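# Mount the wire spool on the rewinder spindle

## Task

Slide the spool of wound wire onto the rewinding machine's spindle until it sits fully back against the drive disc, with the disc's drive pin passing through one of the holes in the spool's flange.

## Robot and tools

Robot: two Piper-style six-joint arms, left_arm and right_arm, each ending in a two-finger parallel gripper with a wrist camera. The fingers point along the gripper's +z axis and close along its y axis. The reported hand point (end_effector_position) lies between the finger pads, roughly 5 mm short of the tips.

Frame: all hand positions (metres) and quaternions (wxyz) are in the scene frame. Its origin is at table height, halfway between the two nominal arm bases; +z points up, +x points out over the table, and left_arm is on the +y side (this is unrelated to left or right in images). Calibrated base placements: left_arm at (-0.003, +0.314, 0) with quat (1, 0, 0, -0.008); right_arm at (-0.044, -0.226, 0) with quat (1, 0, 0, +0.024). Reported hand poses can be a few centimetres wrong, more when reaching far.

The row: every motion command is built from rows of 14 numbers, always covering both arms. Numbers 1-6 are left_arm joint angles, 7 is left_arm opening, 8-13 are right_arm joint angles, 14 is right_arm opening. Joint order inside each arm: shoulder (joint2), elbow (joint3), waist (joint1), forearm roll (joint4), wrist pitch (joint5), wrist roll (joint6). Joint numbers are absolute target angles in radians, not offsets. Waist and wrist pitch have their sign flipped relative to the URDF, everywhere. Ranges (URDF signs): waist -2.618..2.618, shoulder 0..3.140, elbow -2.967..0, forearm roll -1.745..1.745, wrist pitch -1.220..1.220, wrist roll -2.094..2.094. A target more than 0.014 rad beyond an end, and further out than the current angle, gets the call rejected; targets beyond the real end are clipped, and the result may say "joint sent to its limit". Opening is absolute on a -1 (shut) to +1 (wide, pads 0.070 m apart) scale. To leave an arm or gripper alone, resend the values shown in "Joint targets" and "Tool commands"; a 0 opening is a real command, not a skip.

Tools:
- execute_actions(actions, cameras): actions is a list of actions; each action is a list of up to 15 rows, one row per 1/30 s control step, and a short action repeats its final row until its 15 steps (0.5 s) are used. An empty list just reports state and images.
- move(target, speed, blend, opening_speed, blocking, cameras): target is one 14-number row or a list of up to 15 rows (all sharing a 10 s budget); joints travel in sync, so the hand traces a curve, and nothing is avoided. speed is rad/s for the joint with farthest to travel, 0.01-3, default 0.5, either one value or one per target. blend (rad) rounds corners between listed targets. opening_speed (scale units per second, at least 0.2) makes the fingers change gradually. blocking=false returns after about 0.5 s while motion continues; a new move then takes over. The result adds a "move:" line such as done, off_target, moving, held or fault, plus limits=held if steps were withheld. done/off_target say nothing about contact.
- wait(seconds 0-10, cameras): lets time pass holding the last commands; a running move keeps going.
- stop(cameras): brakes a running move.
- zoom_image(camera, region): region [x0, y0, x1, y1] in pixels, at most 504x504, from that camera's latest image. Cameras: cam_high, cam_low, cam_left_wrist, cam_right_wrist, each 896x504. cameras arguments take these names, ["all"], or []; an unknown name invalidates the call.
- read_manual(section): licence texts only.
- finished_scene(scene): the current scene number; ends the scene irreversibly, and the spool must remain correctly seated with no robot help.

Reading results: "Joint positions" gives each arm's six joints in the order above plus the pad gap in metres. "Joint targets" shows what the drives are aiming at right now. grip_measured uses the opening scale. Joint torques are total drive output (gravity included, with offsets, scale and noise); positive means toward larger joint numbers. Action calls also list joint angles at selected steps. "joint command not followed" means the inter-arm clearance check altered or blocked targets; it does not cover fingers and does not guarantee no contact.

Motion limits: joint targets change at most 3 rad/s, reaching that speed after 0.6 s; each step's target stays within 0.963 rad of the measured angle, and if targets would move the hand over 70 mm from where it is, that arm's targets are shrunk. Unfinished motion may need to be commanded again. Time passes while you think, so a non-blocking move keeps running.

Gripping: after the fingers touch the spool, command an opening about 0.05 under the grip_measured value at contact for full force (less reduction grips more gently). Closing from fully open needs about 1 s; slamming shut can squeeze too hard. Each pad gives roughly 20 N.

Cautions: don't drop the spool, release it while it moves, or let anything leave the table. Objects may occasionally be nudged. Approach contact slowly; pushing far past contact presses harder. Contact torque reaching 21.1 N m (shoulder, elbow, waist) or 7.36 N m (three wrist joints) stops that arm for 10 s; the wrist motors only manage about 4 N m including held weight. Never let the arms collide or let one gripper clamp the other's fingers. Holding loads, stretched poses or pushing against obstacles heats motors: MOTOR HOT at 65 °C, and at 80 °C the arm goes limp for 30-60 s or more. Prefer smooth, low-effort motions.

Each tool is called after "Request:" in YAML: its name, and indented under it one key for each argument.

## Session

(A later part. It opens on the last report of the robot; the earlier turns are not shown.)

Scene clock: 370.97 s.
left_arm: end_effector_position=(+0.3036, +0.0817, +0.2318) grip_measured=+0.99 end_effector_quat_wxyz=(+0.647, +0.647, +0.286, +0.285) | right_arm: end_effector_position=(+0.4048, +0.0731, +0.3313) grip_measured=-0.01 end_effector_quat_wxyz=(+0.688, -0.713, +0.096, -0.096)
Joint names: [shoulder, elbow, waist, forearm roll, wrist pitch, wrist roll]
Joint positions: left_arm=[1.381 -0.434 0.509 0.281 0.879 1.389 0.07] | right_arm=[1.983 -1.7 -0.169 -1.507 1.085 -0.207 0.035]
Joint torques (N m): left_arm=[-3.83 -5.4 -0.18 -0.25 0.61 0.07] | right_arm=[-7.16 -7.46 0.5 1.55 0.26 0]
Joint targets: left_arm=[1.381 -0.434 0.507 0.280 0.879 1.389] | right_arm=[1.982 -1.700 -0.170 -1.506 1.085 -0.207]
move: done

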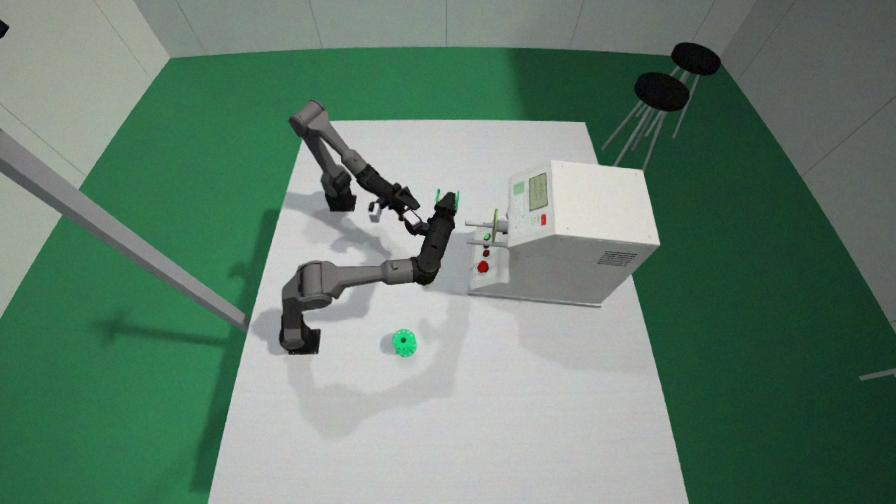

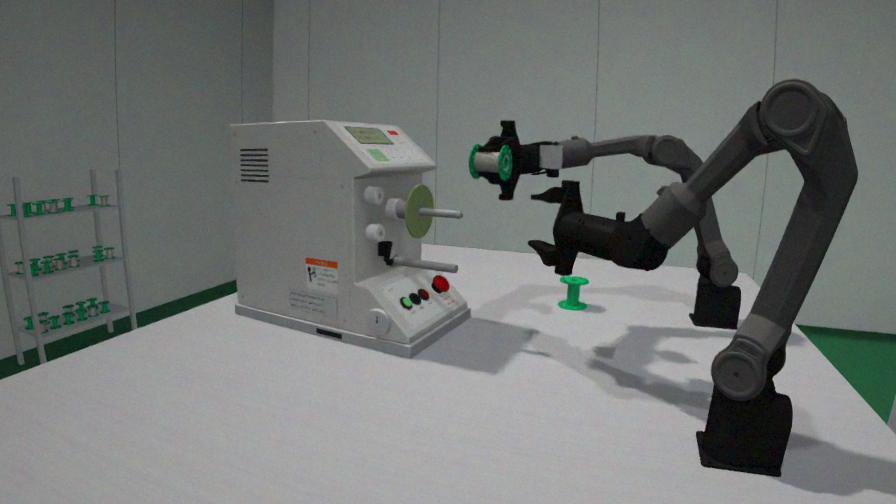

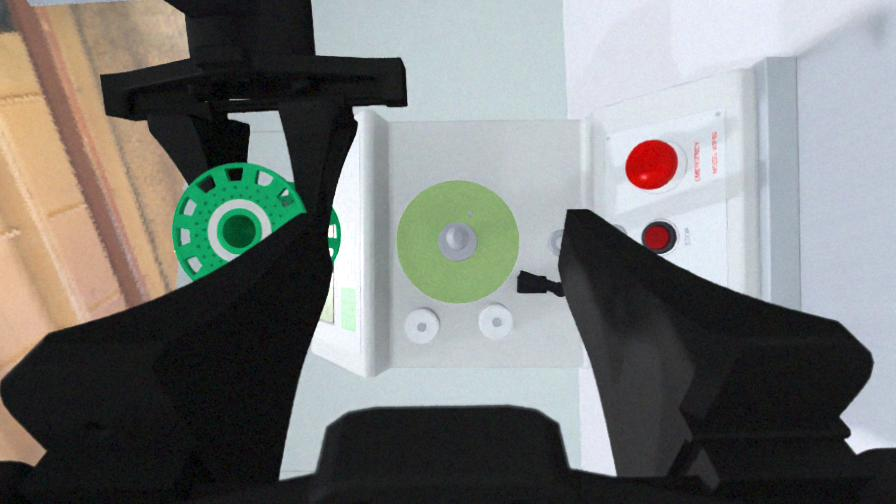

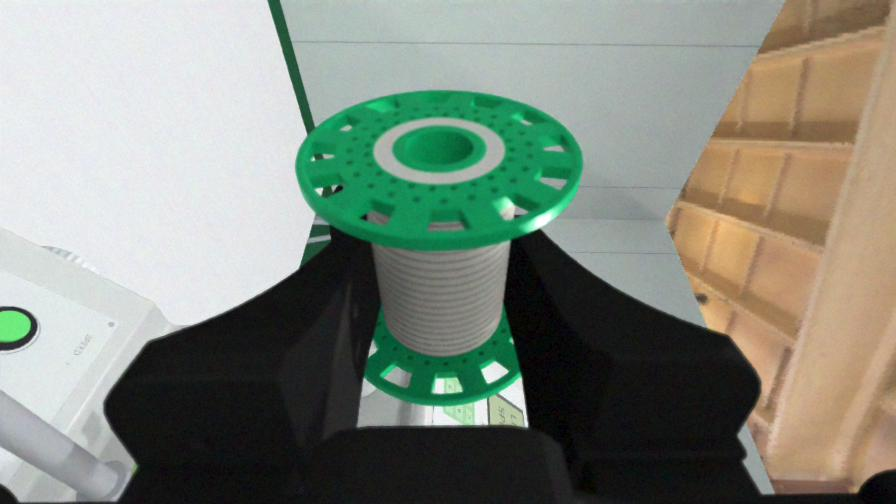

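Request:
execute_actions:
  actions: []
  cameras: ["cam_left_wrist", "cam_high"]

Scene clock: 380.30 s.
left_arm: end_effector_position=(+0.3038, +0.0820, +0.2318) grip_measured=+0.99 end_effector_quat_wxyz=(+0.647, +0.647, +0.286, +0.286) | right_arm: end_effector_position=(+0.4046, +0.0730, +0.3318) grip_measured=-0.01 end_effector_quat_wxyz=(+0.688, -0.713, +0.096, -0.096)
Joint names: [shoulder, elbow, waist, forearm roll, wrist pitch, wrist roll]
Joint positions: left_arm=[1.381 -0.434 0.508 0.281 0.879 1.389 0.07] | right_arm=[1.982 -1.7 -0.169 -1.507 1.085 -0.207 0.035]
Joint torques (N m): left_arm=[-2.54 -6.22 -0.15 -0.19 0.74 -0.18] | right_arm=[-7.15 -6.84 0.01 1.55 0.36 0.02]
Motor temperatures (°C): left_arm=[32 31 34 34 34 29] | right_arm=[41 33 29 35 38 28]
Joint targets: left_arm=[1.381 -0.434 0.507 0.280 0.879 1.389] | right_arm=[1.982 -1.700 -0.170 -1.506 1.085 -0.207]
Tool commands: left_gripper/opening=+1.0 right_gripper/opening=-0.1
Images, in order (width x height): cam_high 896x504, cam_left_wrist 896x504.

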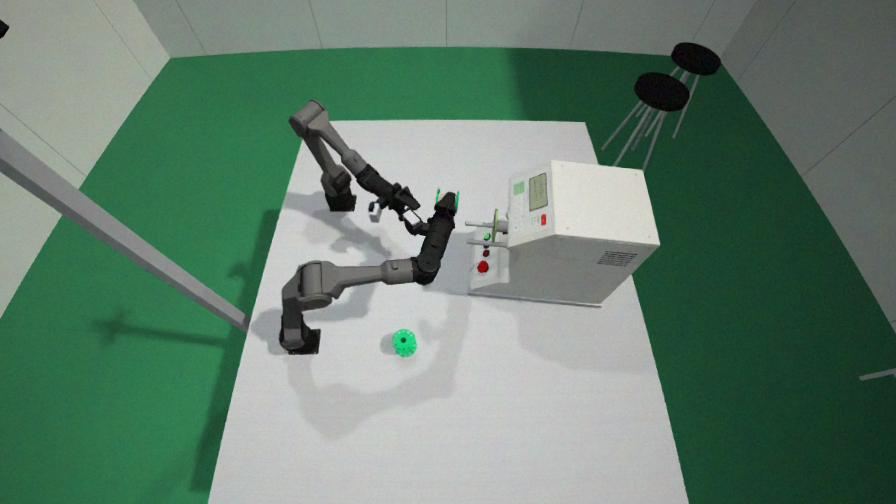

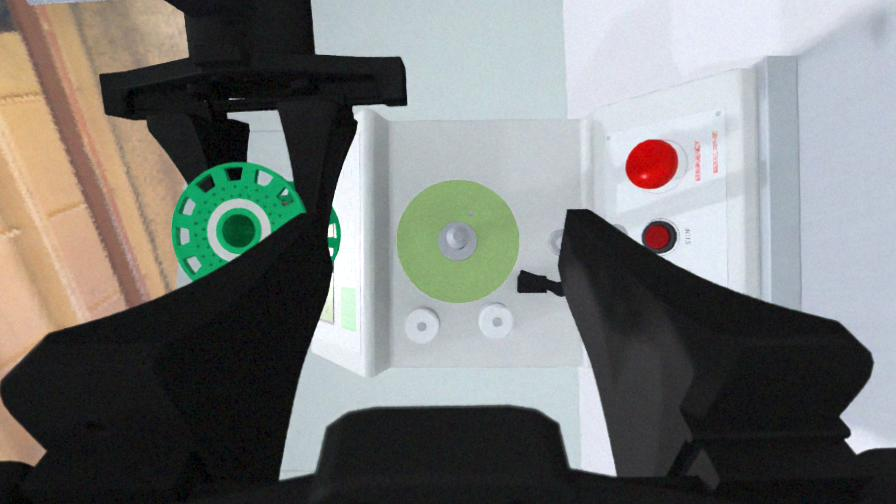

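Request:
move:
  target: [1.38085, -0.43396, 0.50742, 0.28044, 0.87930, 1.38916, 1.0, 2.008845, -1.583829, -0.170663, -1.468270, 1.085834, -0.355672, -0.1]
  speed: 0.15
  cameras: ["cam_left_wrist", "cam_high"]

Scene clock: 389.97 s.
left_arm: end_effector_position=(+0.3038, +0.0820, +0.2318) grip_measured=+0.99 end_effector_quat_wxyz=(+0.647, +0.647, +0.286, +0.286) | right_arm: end_effector_position=(+0.4046, +0.0729, +0.2840) grip_measured=-0.01 end_effector_quat_wxyz=(+0.675, -0.725, +0.096, -0.096)
Joint names: [shoulder, elbow, waist, forearm roll, wrist pitch, wrist roll]
Joint positions: left_arm=[1.381 -0.434 0.508 0.281 0.879 1.389 0.07] | right_arm=[2.009 -1.583 -0.17 -1.469 1.086 -0.357 0.035]
Joint torques (N m): left_arm=[-2.59 -5.58 -0.12 -0.24 0.71 -0.11] | right_arm=[-6.65 -6.6 0.01 1.61 0.76 0.06]
Joint targets: left_arm=[1.381 -0.434 0.507 0.280 0.879 1.389] | right_arm=[2.009 -1.584 -0.171 -1.468 1.086 -0.356]
move: done
Images, in order (width x height): cam_high 896x504, cam_left_wrist 896x504.

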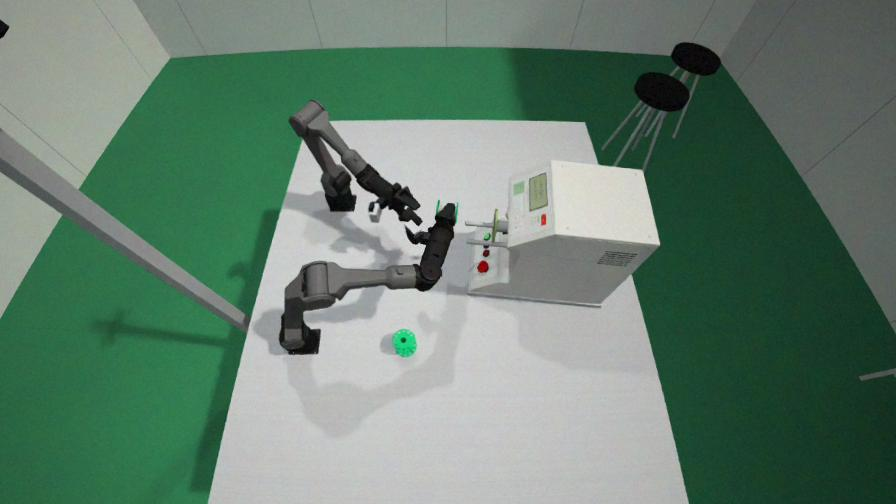

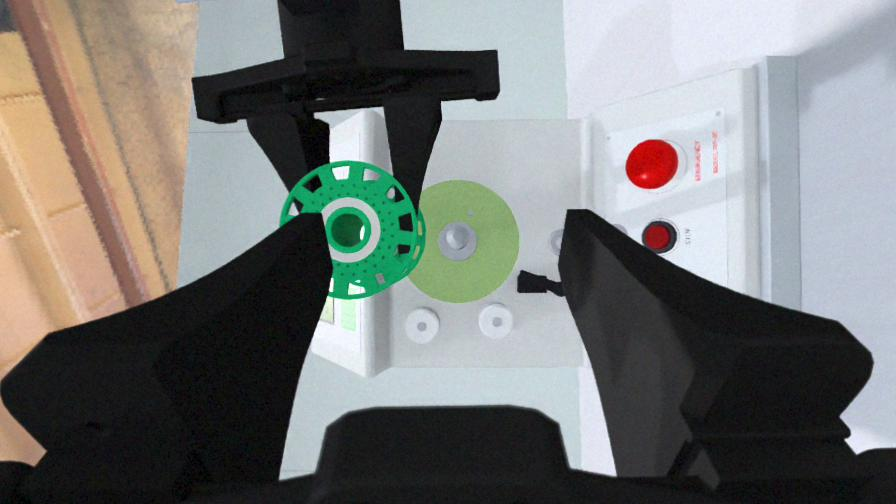

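Request:
zoom_image:
  camera: "cam_left_wrist"
  region: [270, 145, 450, 305]

Request:
zoom_image:
  camera: "cam_left_wrist"
  region: [390, 170, 530, 310]

Scaled by 2.800 from the camera's 896x504 image, which has a finer 1280x720 frame.

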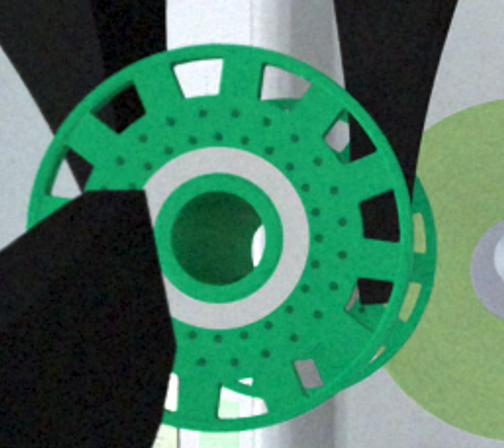

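Scaled by 3.600 from the camera's 896x504 image, which has a finer 1280x720 frame.

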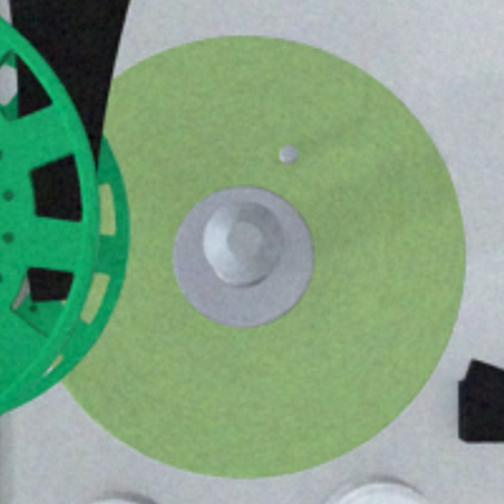

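Request:
zoom_image:
  camera: "cam_left_wrist"
  region: [430, 205, 486, 265]

Scaled by 8.400 from the camera's 896x504 image, which has a finer 1280x720 frame.

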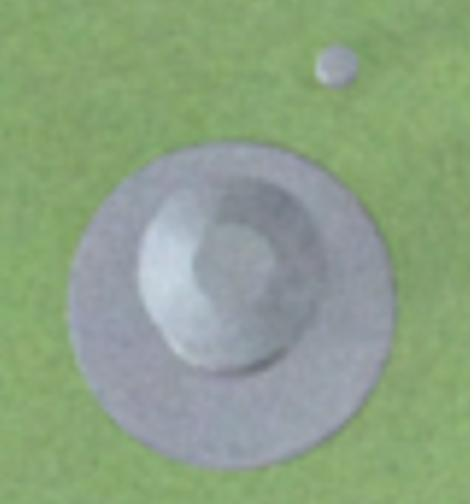

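Request:
move:
  target: [1.38085, -0.43396, 0.50742, 0.28044, 0.87930, 1.38916, 1.0, 2.065078, -1.478475, -0.170663, -1.386162, 1.109024, -0.535394, -0.1]
  speed: 0.12
  cameras: ["cam_left_wrist", "cam_right_wrist", "cam_low"]

Request:
zoom_image:
  camera: "cam_left_wrist"
  region: [370, 145, 550, 315]

Request:
zoom_image:
  camera: "cam_left_wrist"
  region: [420, 195, 496, 265]

Scene clock: 405.60 s.
left_arm: end_effector_position=(+0.3038, +0.0820, +0.2318) grip_measured=+0.99 end_effector_quat_wxyz=(+0.647, +0.647, +0.286, +0.286) | right_arm: end_effector_position=(+0.4048, +0.0729, +0.2368) grip_measured=-0.01 end_effector_quat_wxyz=(+0.675, -0.725, +0.096, -0.096)
Joint names: [shoulder, elbow, waist, forearm roll, wrist pitch, wrist roll]
Joint positions: left_arm=[1.381 -0.434 0.508 0.281 0.879 1.389 0.07] | right_arm=[2.065 -1.478 -0.17 -1.386 1.108 -0.536 0.035]
Joint torques (N m): left_arm=[-2.66 -4.84 -0.06 -0.26 0.68 -0.05] | right_arm=[-6.62 -5.92 0.55 1.43 1.02 0.06]
Joint targets: left_arm=[1.381 -0.434 0.507 0.280 0.879 1.389] | right_arm=[2.065 -1.478 -0.171 -1.386 1.109 -0.535]
move: done
Images, in order (width x height): cam_low 896x504, cam_left_wrist 896x504, cam_right_wrist 896x504.

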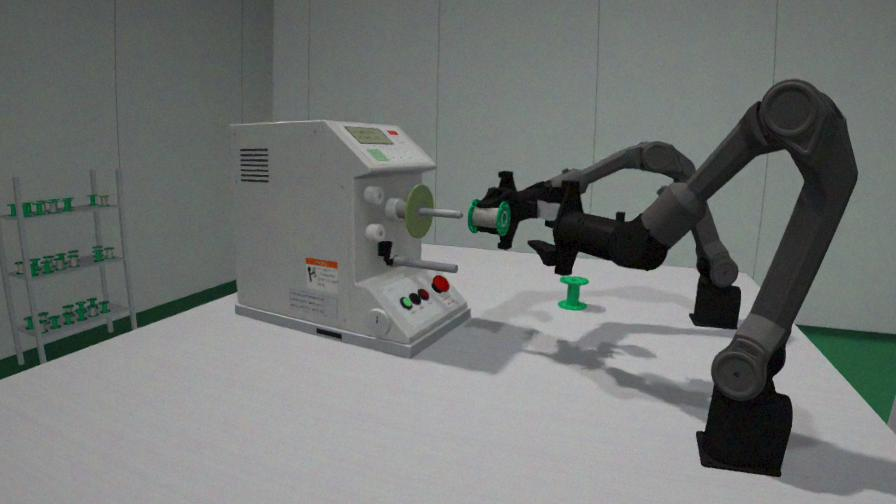

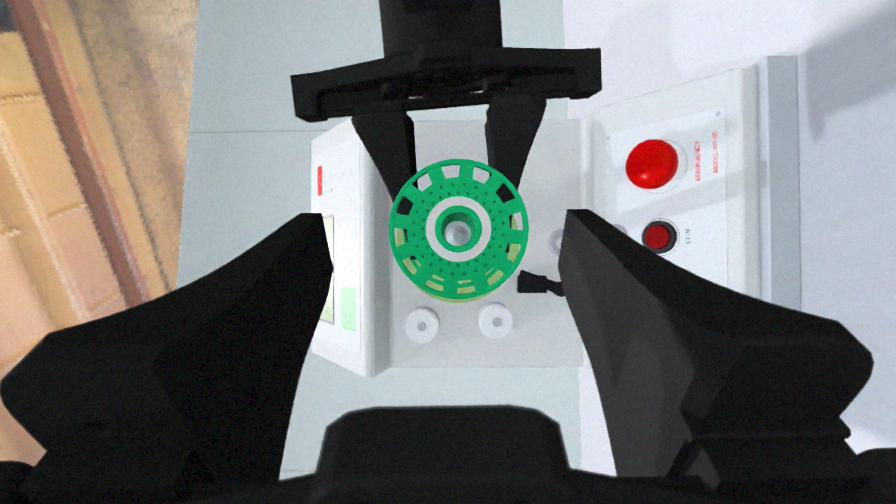

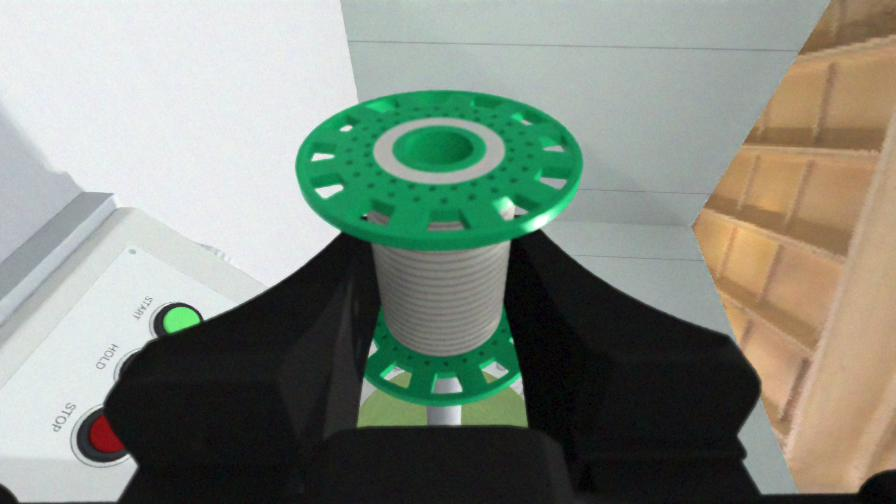

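Scaled by 2.800 from the camera's 896x504 image, which has a finer 1280x720 frame.

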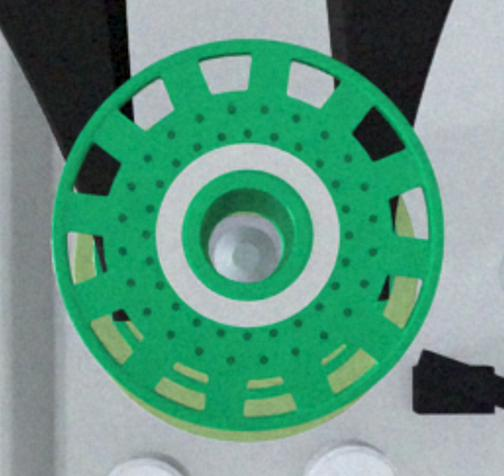

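Scaled by 6.632 from the camera's 896x504 image, which has a finer 1280x720 frame.

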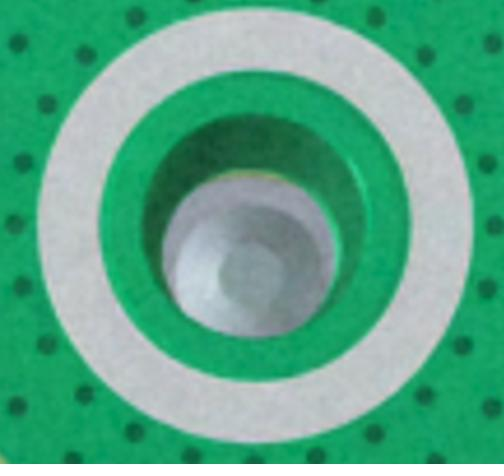

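Request:
zoom_image:
  camera: "cam_low"
  region: [395, 165, 545, 260]

Request:
zoom_image:
  camera: "cam_right_wrist"
  region: [290, 80, 600, 430]

Scaled by 3.360 from the camera's 896x504 image, which has a finer 1280x720 frame.

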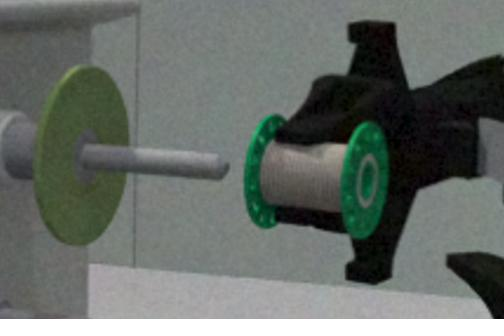

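Scaled by 1.440 from the camera's 896x504 image, which has a finer 1280x720 frame.

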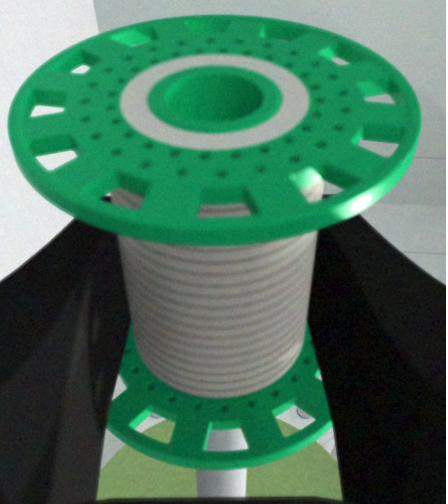

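Request:
zoom_image:
  camera: "cam_low"
  region: [400, 180, 470, 240]

Request:
zoom_image:
  camera: "cam_low"
  region: [455, 185, 525, 245]

Scaled by 7.200 from the camera's 896x504 image, which has a finer 1280x720 frame.

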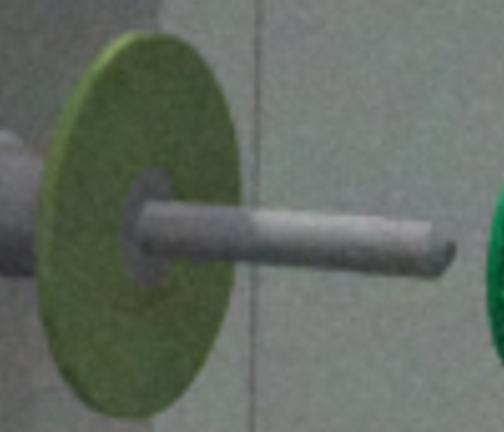

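Scaled by 7.200 from the camera's 896x504 image, which has a finer 1280x720 frame.

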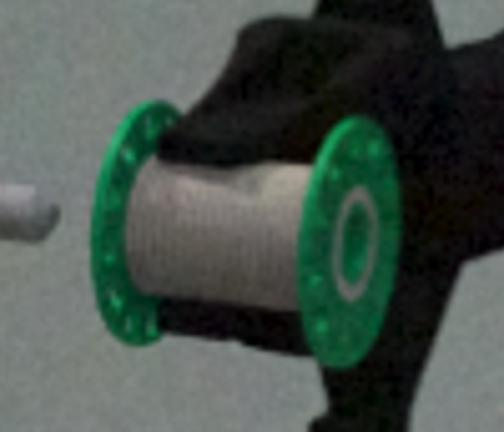

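Request:
zoom_image:
  camera: "cam_left_wrist"
  region: [434, 207, 482, 255]

Scaled by 10.500 from the camera's 896x504 image, which has a finer 1280x720 frame.

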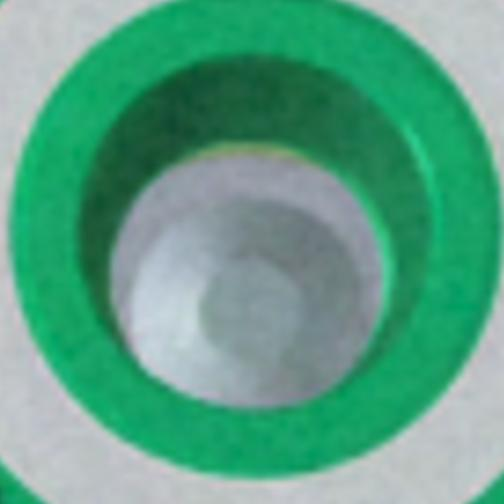

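Request:
wait:
  seconds: 0

Request:
zoom_image:
  camera: "cam_high"
  region: [425, 185, 530, 255]

Request:
zoom_image:
  camera: "cam_left_wrist"
  region: [434, 207, 482, 255]

Scene clock: 419.80 s.
left_arm: end_effector_position=(+0.3038, +0.0820, +0.2318) grip_measured=+0.99 end_effector_quat_wxyz=(+0.647, +0.647, +0.286, +0.286) | right_arm: end_effector_position=(+0.4048, +0.0729, +0.2368) grip_measured=-0.01 end_effector_quat_wxyz=(+0.675, -0.725, +0.096, -0.096)
Joint names: [shoulder, elbow, waist, forearm roll, wrist pitch, wrist roll]
Joint positions: left_arm=[1.381 -0.434 0.508 0.281 0.879 1.389 0.07] | right_arm=[2.065 -1.478 -0.17 -1.386 1.108 -0.535 0.035]
Joint torques (N m): left_arm=[-2.74 -4.73 0.01 -0.23 0.66 0.01] | right_arm=[-7.29 -7.18 1.11 1.37 0.76 0.03]
Joint targets: left_arm=[1.381 -0.434 0.507 0.280 0.879 1.389] | right_arm=[2.065 -1.478 -0.171 -1.386 1.109 -0.535]
Tool commands: left_gripper/opening=+1.0 right_gripper/opening=-0.1

Scaled by 4.800 from the camera's 896x504 image, which has a finer 1280x720 frame.

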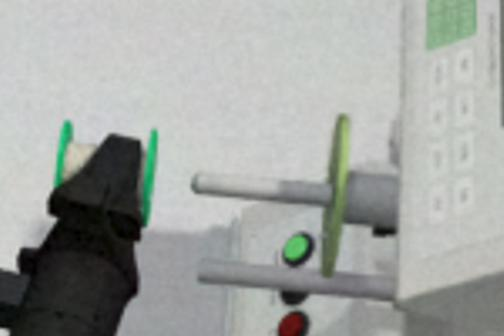

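Scaled by 10.500 from the camera's 896x504 image, which has a finer 1280x720 frame.

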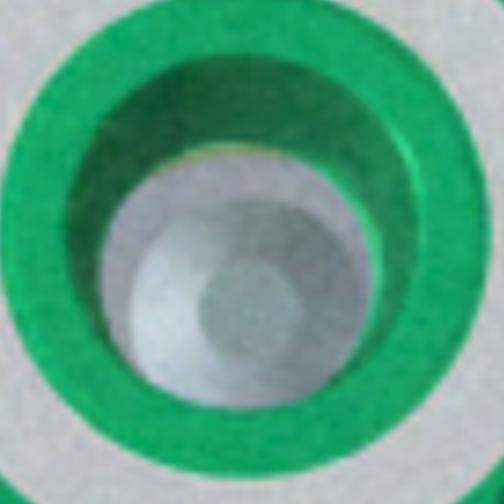

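Request:
move:
  target: [1.38085, -0.43396, 0.50742, 0.28044, 0.87930, 1.38916, 1.0, 2.075727, -1.479697, -0.169347, -1.370937, 1.126717, -0.542024, -0.1]
  speed: 0.03

Request:
zoom_image:
  camera: "cam_left_wrist"
  region: [434, 207, 482, 255]

Request:
zoom_image:
  camera: "cam_left_wrist"
  region: [370, 145, 550, 315]

Scene clock: 442.43 s.
left_arm: end_effector_position=(+0.3038, +0.0820, +0.2318) grip_measured=+0.99 end_effector_quat_wxyz=(+0.647, +0.647, +0.286, +0.286) | right_arm: end_effector_position=(+0.4042, +0.0740, +0.2367) grip_measured=-0.01 end_effector_quat_wxyz=(+0.682, -0.719, +0.095, -0.091)
Joint names: [shoulder, elbow, waist, forearm roll, wrist pitch, wrist roll]
Joint positions: left_arm=[1.381 -0.434 0.508 0.281 0.879 1.389 0.07] | right_arm=[2.075 -1.479 -0.17 -1.371 1.126 -0.541 0.035]
Joint torques (N m): left_arm=[-2.76 -4.93 0.07 -0.22 0.62 0.07] | right_arm=[-6.23 -7.09 1.33 1.45 0.96 -0.07]
Joint targets: left_arm=[1.381 -0.434 0.507 0.280 0.879 1.389] | right_arm=[2.076 -1.480 -0.169 -1.371 1.127 -0.542]
move: done

Scaled by 10.500 from the camera's 896x504 image, which has a finer 1280x720 frame.

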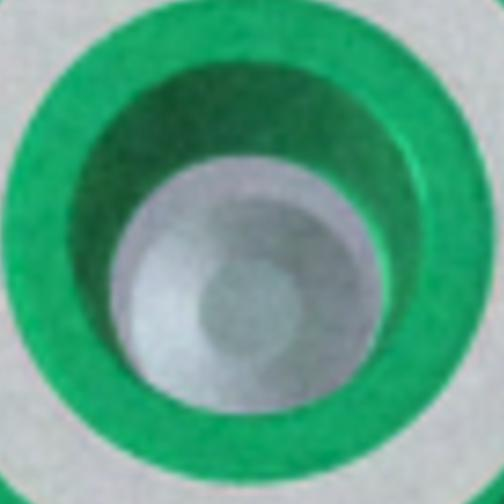

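Scaled by 2.800 from the camera's 896x504 image, which has a finer 1280x720 frame.

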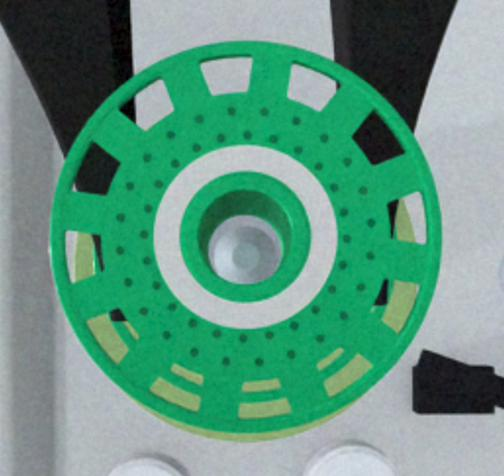

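Request:
move:
  target: [1.38085, -0.43396, 0.50742, 0.28044, 0.87930, 1.38916, 1.0, 2.122934, -1.562725, -0.156993, -1.394385, 1.130720, -0.500838, -0.1]
  speed: 0.08

Request:
zoom_image:
  camera: "cam_left_wrist"
  region: [434, 207, 482, 255]

Request:
zoom_image:
  camera: "cam_low"
  region: [425, 185, 515, 250]

Scene clock: 471.63 s.
left_arm: end_effector_position=(+0.3038, +0.0820, +0.2318) grip_measured=+0.99 end_effector_quat_wxyz=(+0.647, +0.647, +0.286, +0.286) | right_arm: end_effector_position=(+0.4194, +0.0719, +0.2369) grip_measured=-0.01 end_effector_quat_wxyz=(+0.682, -0.719, +0.095, -0.091)
Joint names: [shoulder, elbow, waist, forearm roll, wrist pitch, wrist roll]
Joint positions: left_arm=[1.381 -0.434 0.508 0.281 0.879 1.389 0.07] | right_arm=[2.123 -1.563 -0.157 -1.394 1.131 -0.501 0.035]
Joint torques (N m): left_arm=[-2.81 -5.1 0.1 -0.19 0.61 0.13] | right_arm=[-6.7 -6.58 0.97 1.43 1 -0.04]
Joint targets: left_arm=[1.381 -0.434 0.507 0.280 0.879 1.389] | right_arm=[2.123 -1.563 -0.157 -1.394 1.131 -0.501]
move: done

Scaled by 10.500 from the camera's 896x504 image, which has a finer 1280x720 frame.

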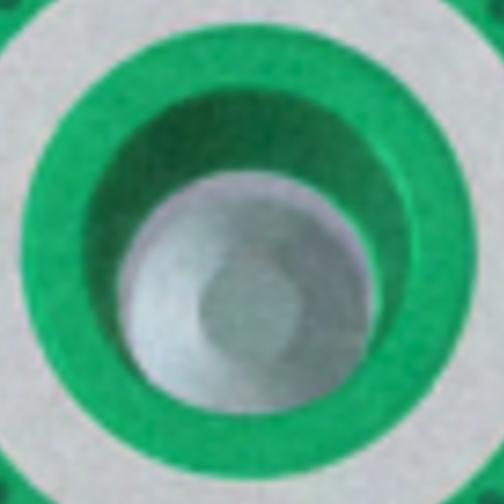

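Scaled by 5.600 from the camera's 896x504 image, which has a finer 1280x720 frame.

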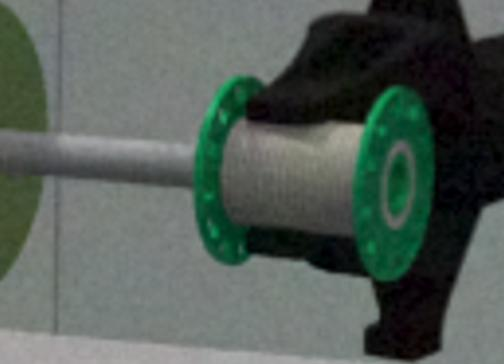

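Request:
move:
  target: [1.38085, -0.43396, 0.50742, 0.28044, 0.87930, 1.38916, 1.0, 2.139634, -1.592502, -0.154046, -1.401986, 1.131042, -0.486092, -0.1]
  speed: 0.05

Request:
zoom_image:
  camera: "cam_left_wrist"
  region: [434, 207, 482, 255]

Scene clock: 485.30 s.
left_arm: end_effector_position=(+0.3038, +0.0820, +0.2318) grip_measured=+0.99 end_effector_quat_wxyz=(+0.647, +0.647, +0.286, +0.286) | right_arm: end_effector_position=(+0.4244, +0.0716, +0.2370) grip_measured=-0.01 end_effector_quat_wxyz=(+0.682, -0.719, +0.095, -0.091)
Joint names: [shoulder, elbow, waist, forearm roll, wrist pitch, wrist roll]
Joint positions: left_arm=[1.381 -0.434 0.508 0.281 0.879 1.389 0.07] | right_arm=[2.139 -1.593 -0.155 -1.401 1.131 -0.487 0.035]
Joint torques (N m): left_arm=[-2.87 -5.25 0.19 -0.16 0.62 0.15] | right_arm=[-6.63 -6.99 1.25 1.42 0.99 0]
Joint targets: left_arm=[1.381 -0.434 0.507 0.280 0.879 1.389] | right_arm=[2.140 -1.593 -0.154 -1.402 1.131 -0.486]
move: done

Scaled by 10.500 from the camera's 896x504 image, which has a finer 1280x720 frame.

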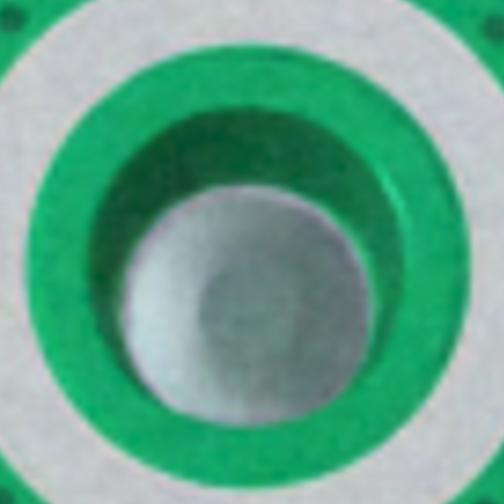

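Request:
move:
  target: [1.38085, -0.43396, 0.50742, 0.28044, 0.87930, 1.38916, 1.0, 2.179848, -1.664887, -0.145302, -1.421230, 1.133769, -0.449607, -0.1]
  speed: 0.06

Request:
zoom_image:
  camera: "cam_left_wrist"
  region: [434, 207, 482, 255]

Scene clock: 489.57 s.
left_arm: end_effector_position=(+0.3038, +0.0820, +0.2318) grip_measured=+0.99 end_effector_quat_wxyz=(+0.647, +0.647, +0.286, +0.286) | right_arm: end_effector_position=(+0.4362, +0.0704, +0.2372) grip_measured=-0.01 end_effector_quat_wxyz=(+0.682, -0.719, +0.095, -0.091)
Joint names: [shoulder, elbow, waist, forearm roll, wrist pitch, wrist roll]
Joint positions: left_arm=[1.381 -0.434 0.508 0.281 0.879 1.389 0.07] | right_arm=[2.179 -1.665 -0.146 -1.421 1.133 -0.45 0.035]
Joint torques (N m): left_arm=[-2.94 -5.46 0.2 -0.14 0.64 0.15] | right_arm=[-6.95 -6.85 1.11 1.46 0.92 -0.01]
Joint targets: left_arm=[1.381 -0.434 0.507 0.280 0.879 1.389] | right_arm=[2.180 -1.665 -0.145 -1.421 1.134 -0.450]
move: done

Scaled by 10.500 from the camera's 896x504 image, which has a finer 1280x720 frame.

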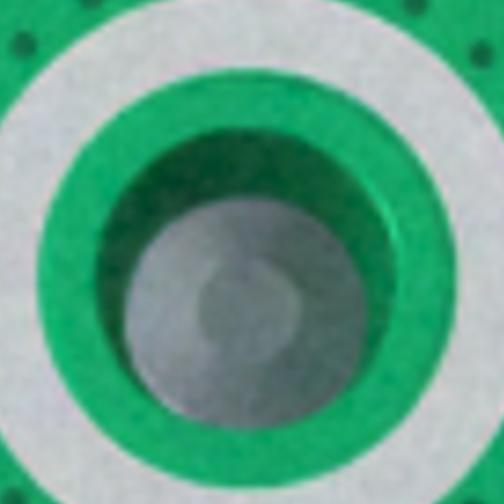

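Request:
move:
  target: [1.38085, -0.43396, 0.50742, 0.28044, 0.87930, 1.38916, 1.0, 2.243982, -1.782252, -0.132940, -1.451098, 1.137985, -0.389821, -0.1]
  speed: 0.07

Request:
zoom_image:
  camera: "cam_left_wrist"
  region: [434, 207, 482, 255]

Request:
zoom_image:
  camera: "cam_left_wrist"
  region: [370, 145, 550, 315]

Scene clock: 495.57 s.
left_arm: end_effector_position=(+0.3038, +0.0820, +0.2318) grip_measured=+0.99 end_effector_quat_wxyz=(+0.647, +0.647, +0.286, +0.286) | right_arm: end_effector_position=(+0.4541, +0.0683, +0.2369) grip_measured=-0.01 end_effector_quat_wxyz=(+0.682, -0.719, +0.095, -0.091)
Joint names: [shoulder, elbow, waist, forearm roll, wrist pitch, wrist roll]
Joint positions: left_arm=[1.381 -0.434 0.508 0.281 0.879 1.389 0.07] | right_arm=[2.244 -1.783 -0.134 -1.451 1.138 -0.39 0.035]
Joint torques (N m): left_arm=[-2.98 -5.69 0.28 -0.14 0.66 0.12] | right_arm=[-7.45 -7.12 0.81 1.66 0.84 -0.02]
Joint targets: left_arm=[1.381 -0.434 0.507 0.280 0.879 1.389] | right_arm=[2.244 -1.782 -0.133 -1.451 1.138 -0.390]
move: done

Scaled by 10.500 from the camera's 896x504 image, which has a finer 1280x720 frame.

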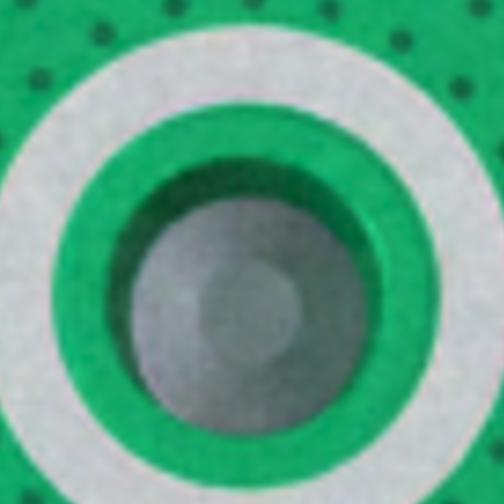

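Scaled by 2.800 from the camera's 896x504 image, which has a finer 1280x720 frame.

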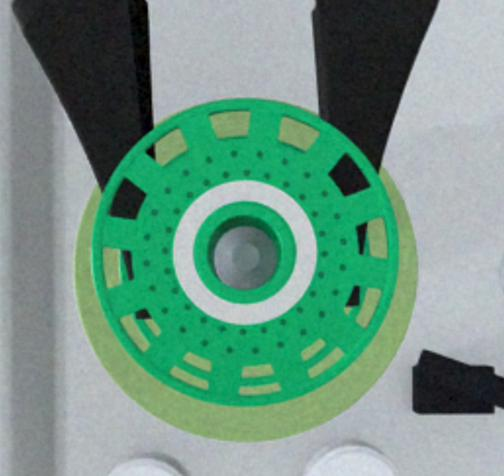

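Request:
move:
  target: [1.38085, -0.43396, 0.50742, 0.28044, 0.87930, 1.38916, 1.0, 2.302184, -1.890711, -0.123361, -1.477685, 1.141724, -0.333752, -0.1]
  speed: 0.08

Request:
zoom_image:
  camera: "cam_left_wrist"
  region: [434, 207, 482, 255]

Request:
zoom_image:
  camera: "cam_left_wrist"
  region: [370, 145, 550, 315]

Scene clock: 505.60 s.
left_arm: end_effector_position=(+0.3038, +0.0820, +0.2318) grip_measured=+0.99 end_effector_quat_wxyz=(+0.647, +0.647, +0.286, +0.286) | right_arm: end_effector_position=(+0.4692, +0.0661, +0.2369) grip_measured=-0.01 end_effector_quat_wxyz=(+0.682, -0.719, +0.095, -0.091)
Joint names: [shoulder, elbow, waist, forearm roll, wrist pitch, wrist roll]
Joint positions: left_arm=[1.381 -0.434 0.508 0.281 0.879 1.389 0.07] | right_arm=[2.302 -1.891 -0.123 -1.477 1.142 -0.334 0.035]
Joint torques (N m): left_arm=[-3.06 -5.96 0.34 -0.17 0.68 0.09] | right_arm=[-7.78 -7.15 0.56 1.73 0.74 -0.04]
Joint targets: left_arm=[1.381 -0.434 0.507 0.280 0.879 1.389] | right_arm=[2.302 -1.891 -0.123 -1.478 1.142 -0.334]
move: done

Scaled by 10.500 from the camera's 896x504 image, which has a finer 1280x720 frame.

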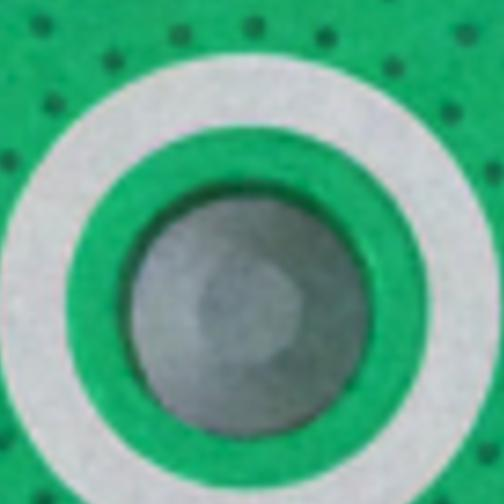

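Scaled by 2.800 from the camera's 896x504 image, which has a finer 1280x720 frame.

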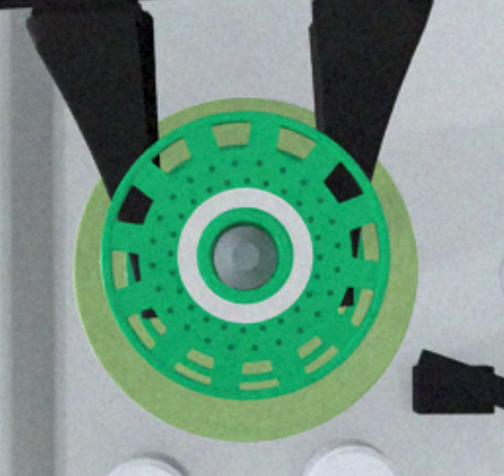

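Request:
move:
  target: [1.38085, -0.43396, 0.50742, 0.28044, 0.87930, 1.38916, 1.0, 2.366397, -2.012768, -0.114330, -1.506624, 1.145863, -0.269815, -0.1]
  speed: 0.08

Request:
zoom_image:
  camera: "cam_left_wrist"
  region: [434, 207, 482, 255]

Request:
zoom_image:
  camera: "cam_left_wrist"
  region: [380, 165, 530, 305]

Request:
zoom_image:
  camera: "cam_low"
  region: [395, 165, 515, 255]

Scene clock: 512.67 s.
left_arm: end_effector_position=(+0.3038, +0.0820, +0.2318) grip_measured=+0.99 end_effector_quat_wxyz=(+0.647, +0.647, +0.286, +0.286) | right_arm: end_effector_position=(+0.4840, +0.0646, +0.2370) grip_measured=-0.01 end_effector_quat_wxyz=(+0.683, -0.719, +0.095, -0.091)
Joint names: [shoulder, elbow, waist, forearm roll, wrist pitch, wrist roll]
Joint positions: left_arm=[1.381 -0.434 0.508 0.281 0.879 1.389 0.07] | right_arm=[2.366 -2.013 -0.115 -1.506 1.145 -0.27 0.035]
Joint torques (N m): left_arm=[-3.15 -6.21 0.4 -0.18 0.7 0.08] | right_arm=[-8.19 -7.39 0.34 1.89 0.6 -0.02]
Joint targets: left_arm=[1.381 -0.434 0.507 0.280 0.879 1.389] | right_arm=[2.366 -2.013 -0.114 -1.507 1.146 -0.270]
move: done

Scaled by 10.500 from the camera's 896x504 image, which has a finer 1280x720 frame.

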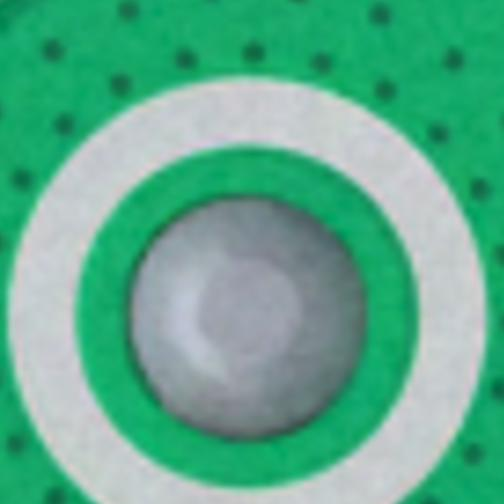

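Scaled by 3.360 from the camera's 896x504 image, which has a finer 1280x720 frame.

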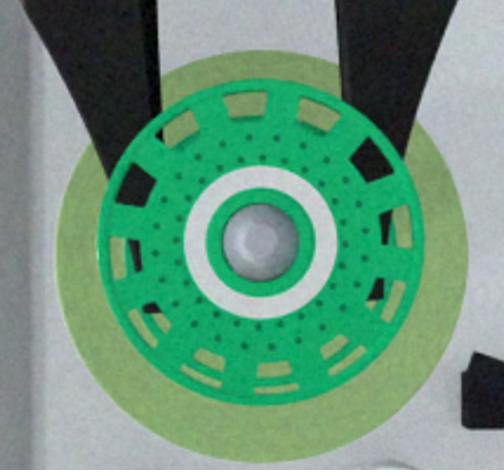

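Scaled by 4.200 from the camera's 896x504 image, which has a finer 1280x720 frame.

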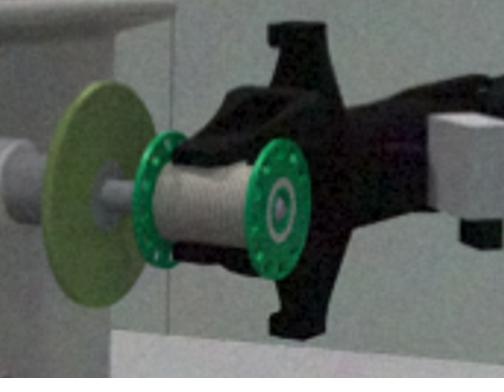

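Request:
move:
  target: [1.38085, -0.43396, 0.50742, 0.28044, 0.87930, 1.38916, 1.0, 2.394530, -2.066978, -0.110977, -1.519175, 1.147675, -0.241091, -0.1]
  speed: 0.05

Request:
zoom_image:
  camera: "cam_left_wrist"
  region: [380, 165, 530, 305]

Request:
zoom_image:
  camera: "cam_right_wrist"
  region: [330, 320, 560, 450]

Scene clock: 520.60 s.
left_arm: end_effector_position=(+0.3038, +0.0820, +0.2318) grip_measured=+0.99 end_effector_quat_wxyz=(+0.647, +0.647, +0.286, +0.286) | right_arm: end_effector_position=(+0.4900, +0.0638, +0.2369) grip_measured=-0.01 end_effector_quat_wxyz=(+0.682, -0.719, +0.095, -0.091)
Joint names: [shoulder, elbow, waist, forearm roll, wrist pitch, wrist roll]
Joint positions: left_arm=[1.381 -0.434 0.508 0.281 0.879 1.389 0.07] | right_arm=[2.394 -2.067 -0.111 -1.519 1.147 -0.241 0.035]
Joint torques (N m): left_arm=[-3.2 -6.42 0.45 -0.19 0.71 0.06] | right_arm=[-8.16 -7.66 0.24 1.88 0.53 0.03]
Joint targets: left_arm=[1.381 -0.434 0.507 0.280 0.879 1.389] | right_arm=[2.395 -2.067 -0.111 -1.519 1.148 -0.241]
move: done

Scaled by 3.360 from the camera's 896x504 image, which has a finer 1280x720 frame.

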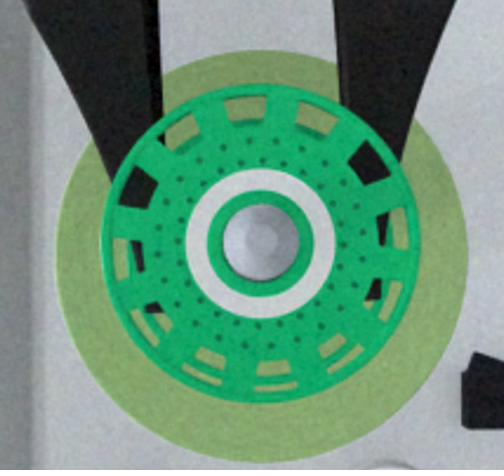

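Scaled by 2.191 from the camera's 896x504 image, which has a finer 1280x720 frame.

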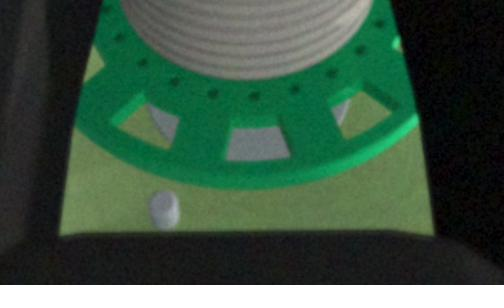

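Request:
zoom_image:
  camera: "cam_right_wrist"
  region: [360, 345, 450, 430]

Scaled by 5.600 from the camera's 896x504 image, which has a finer 1280x720 frame.

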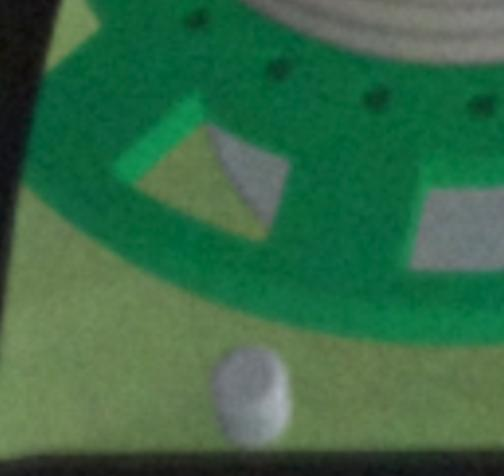

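Request:
zoom_image:
  camera: "cam_low"
  region: [400, 180, 480, 240]

Request:
zoom_image:
  camera: "cam_high"
  region: [430, 190, 520, 250]

Scaled by 6.300 from the camera's 896x504 image, which has a finer 1280x720 frame.

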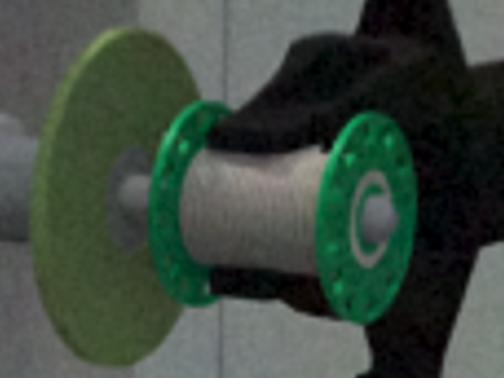

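Scaled by 5.600 from the camera's 896x504 image, which has a finer 1280x720 frame.

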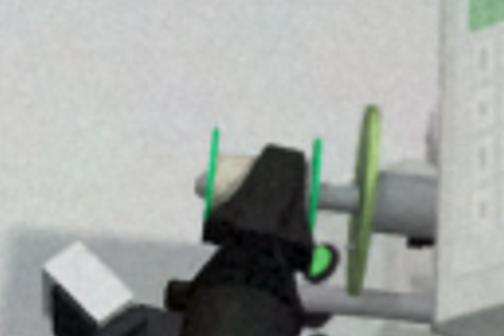

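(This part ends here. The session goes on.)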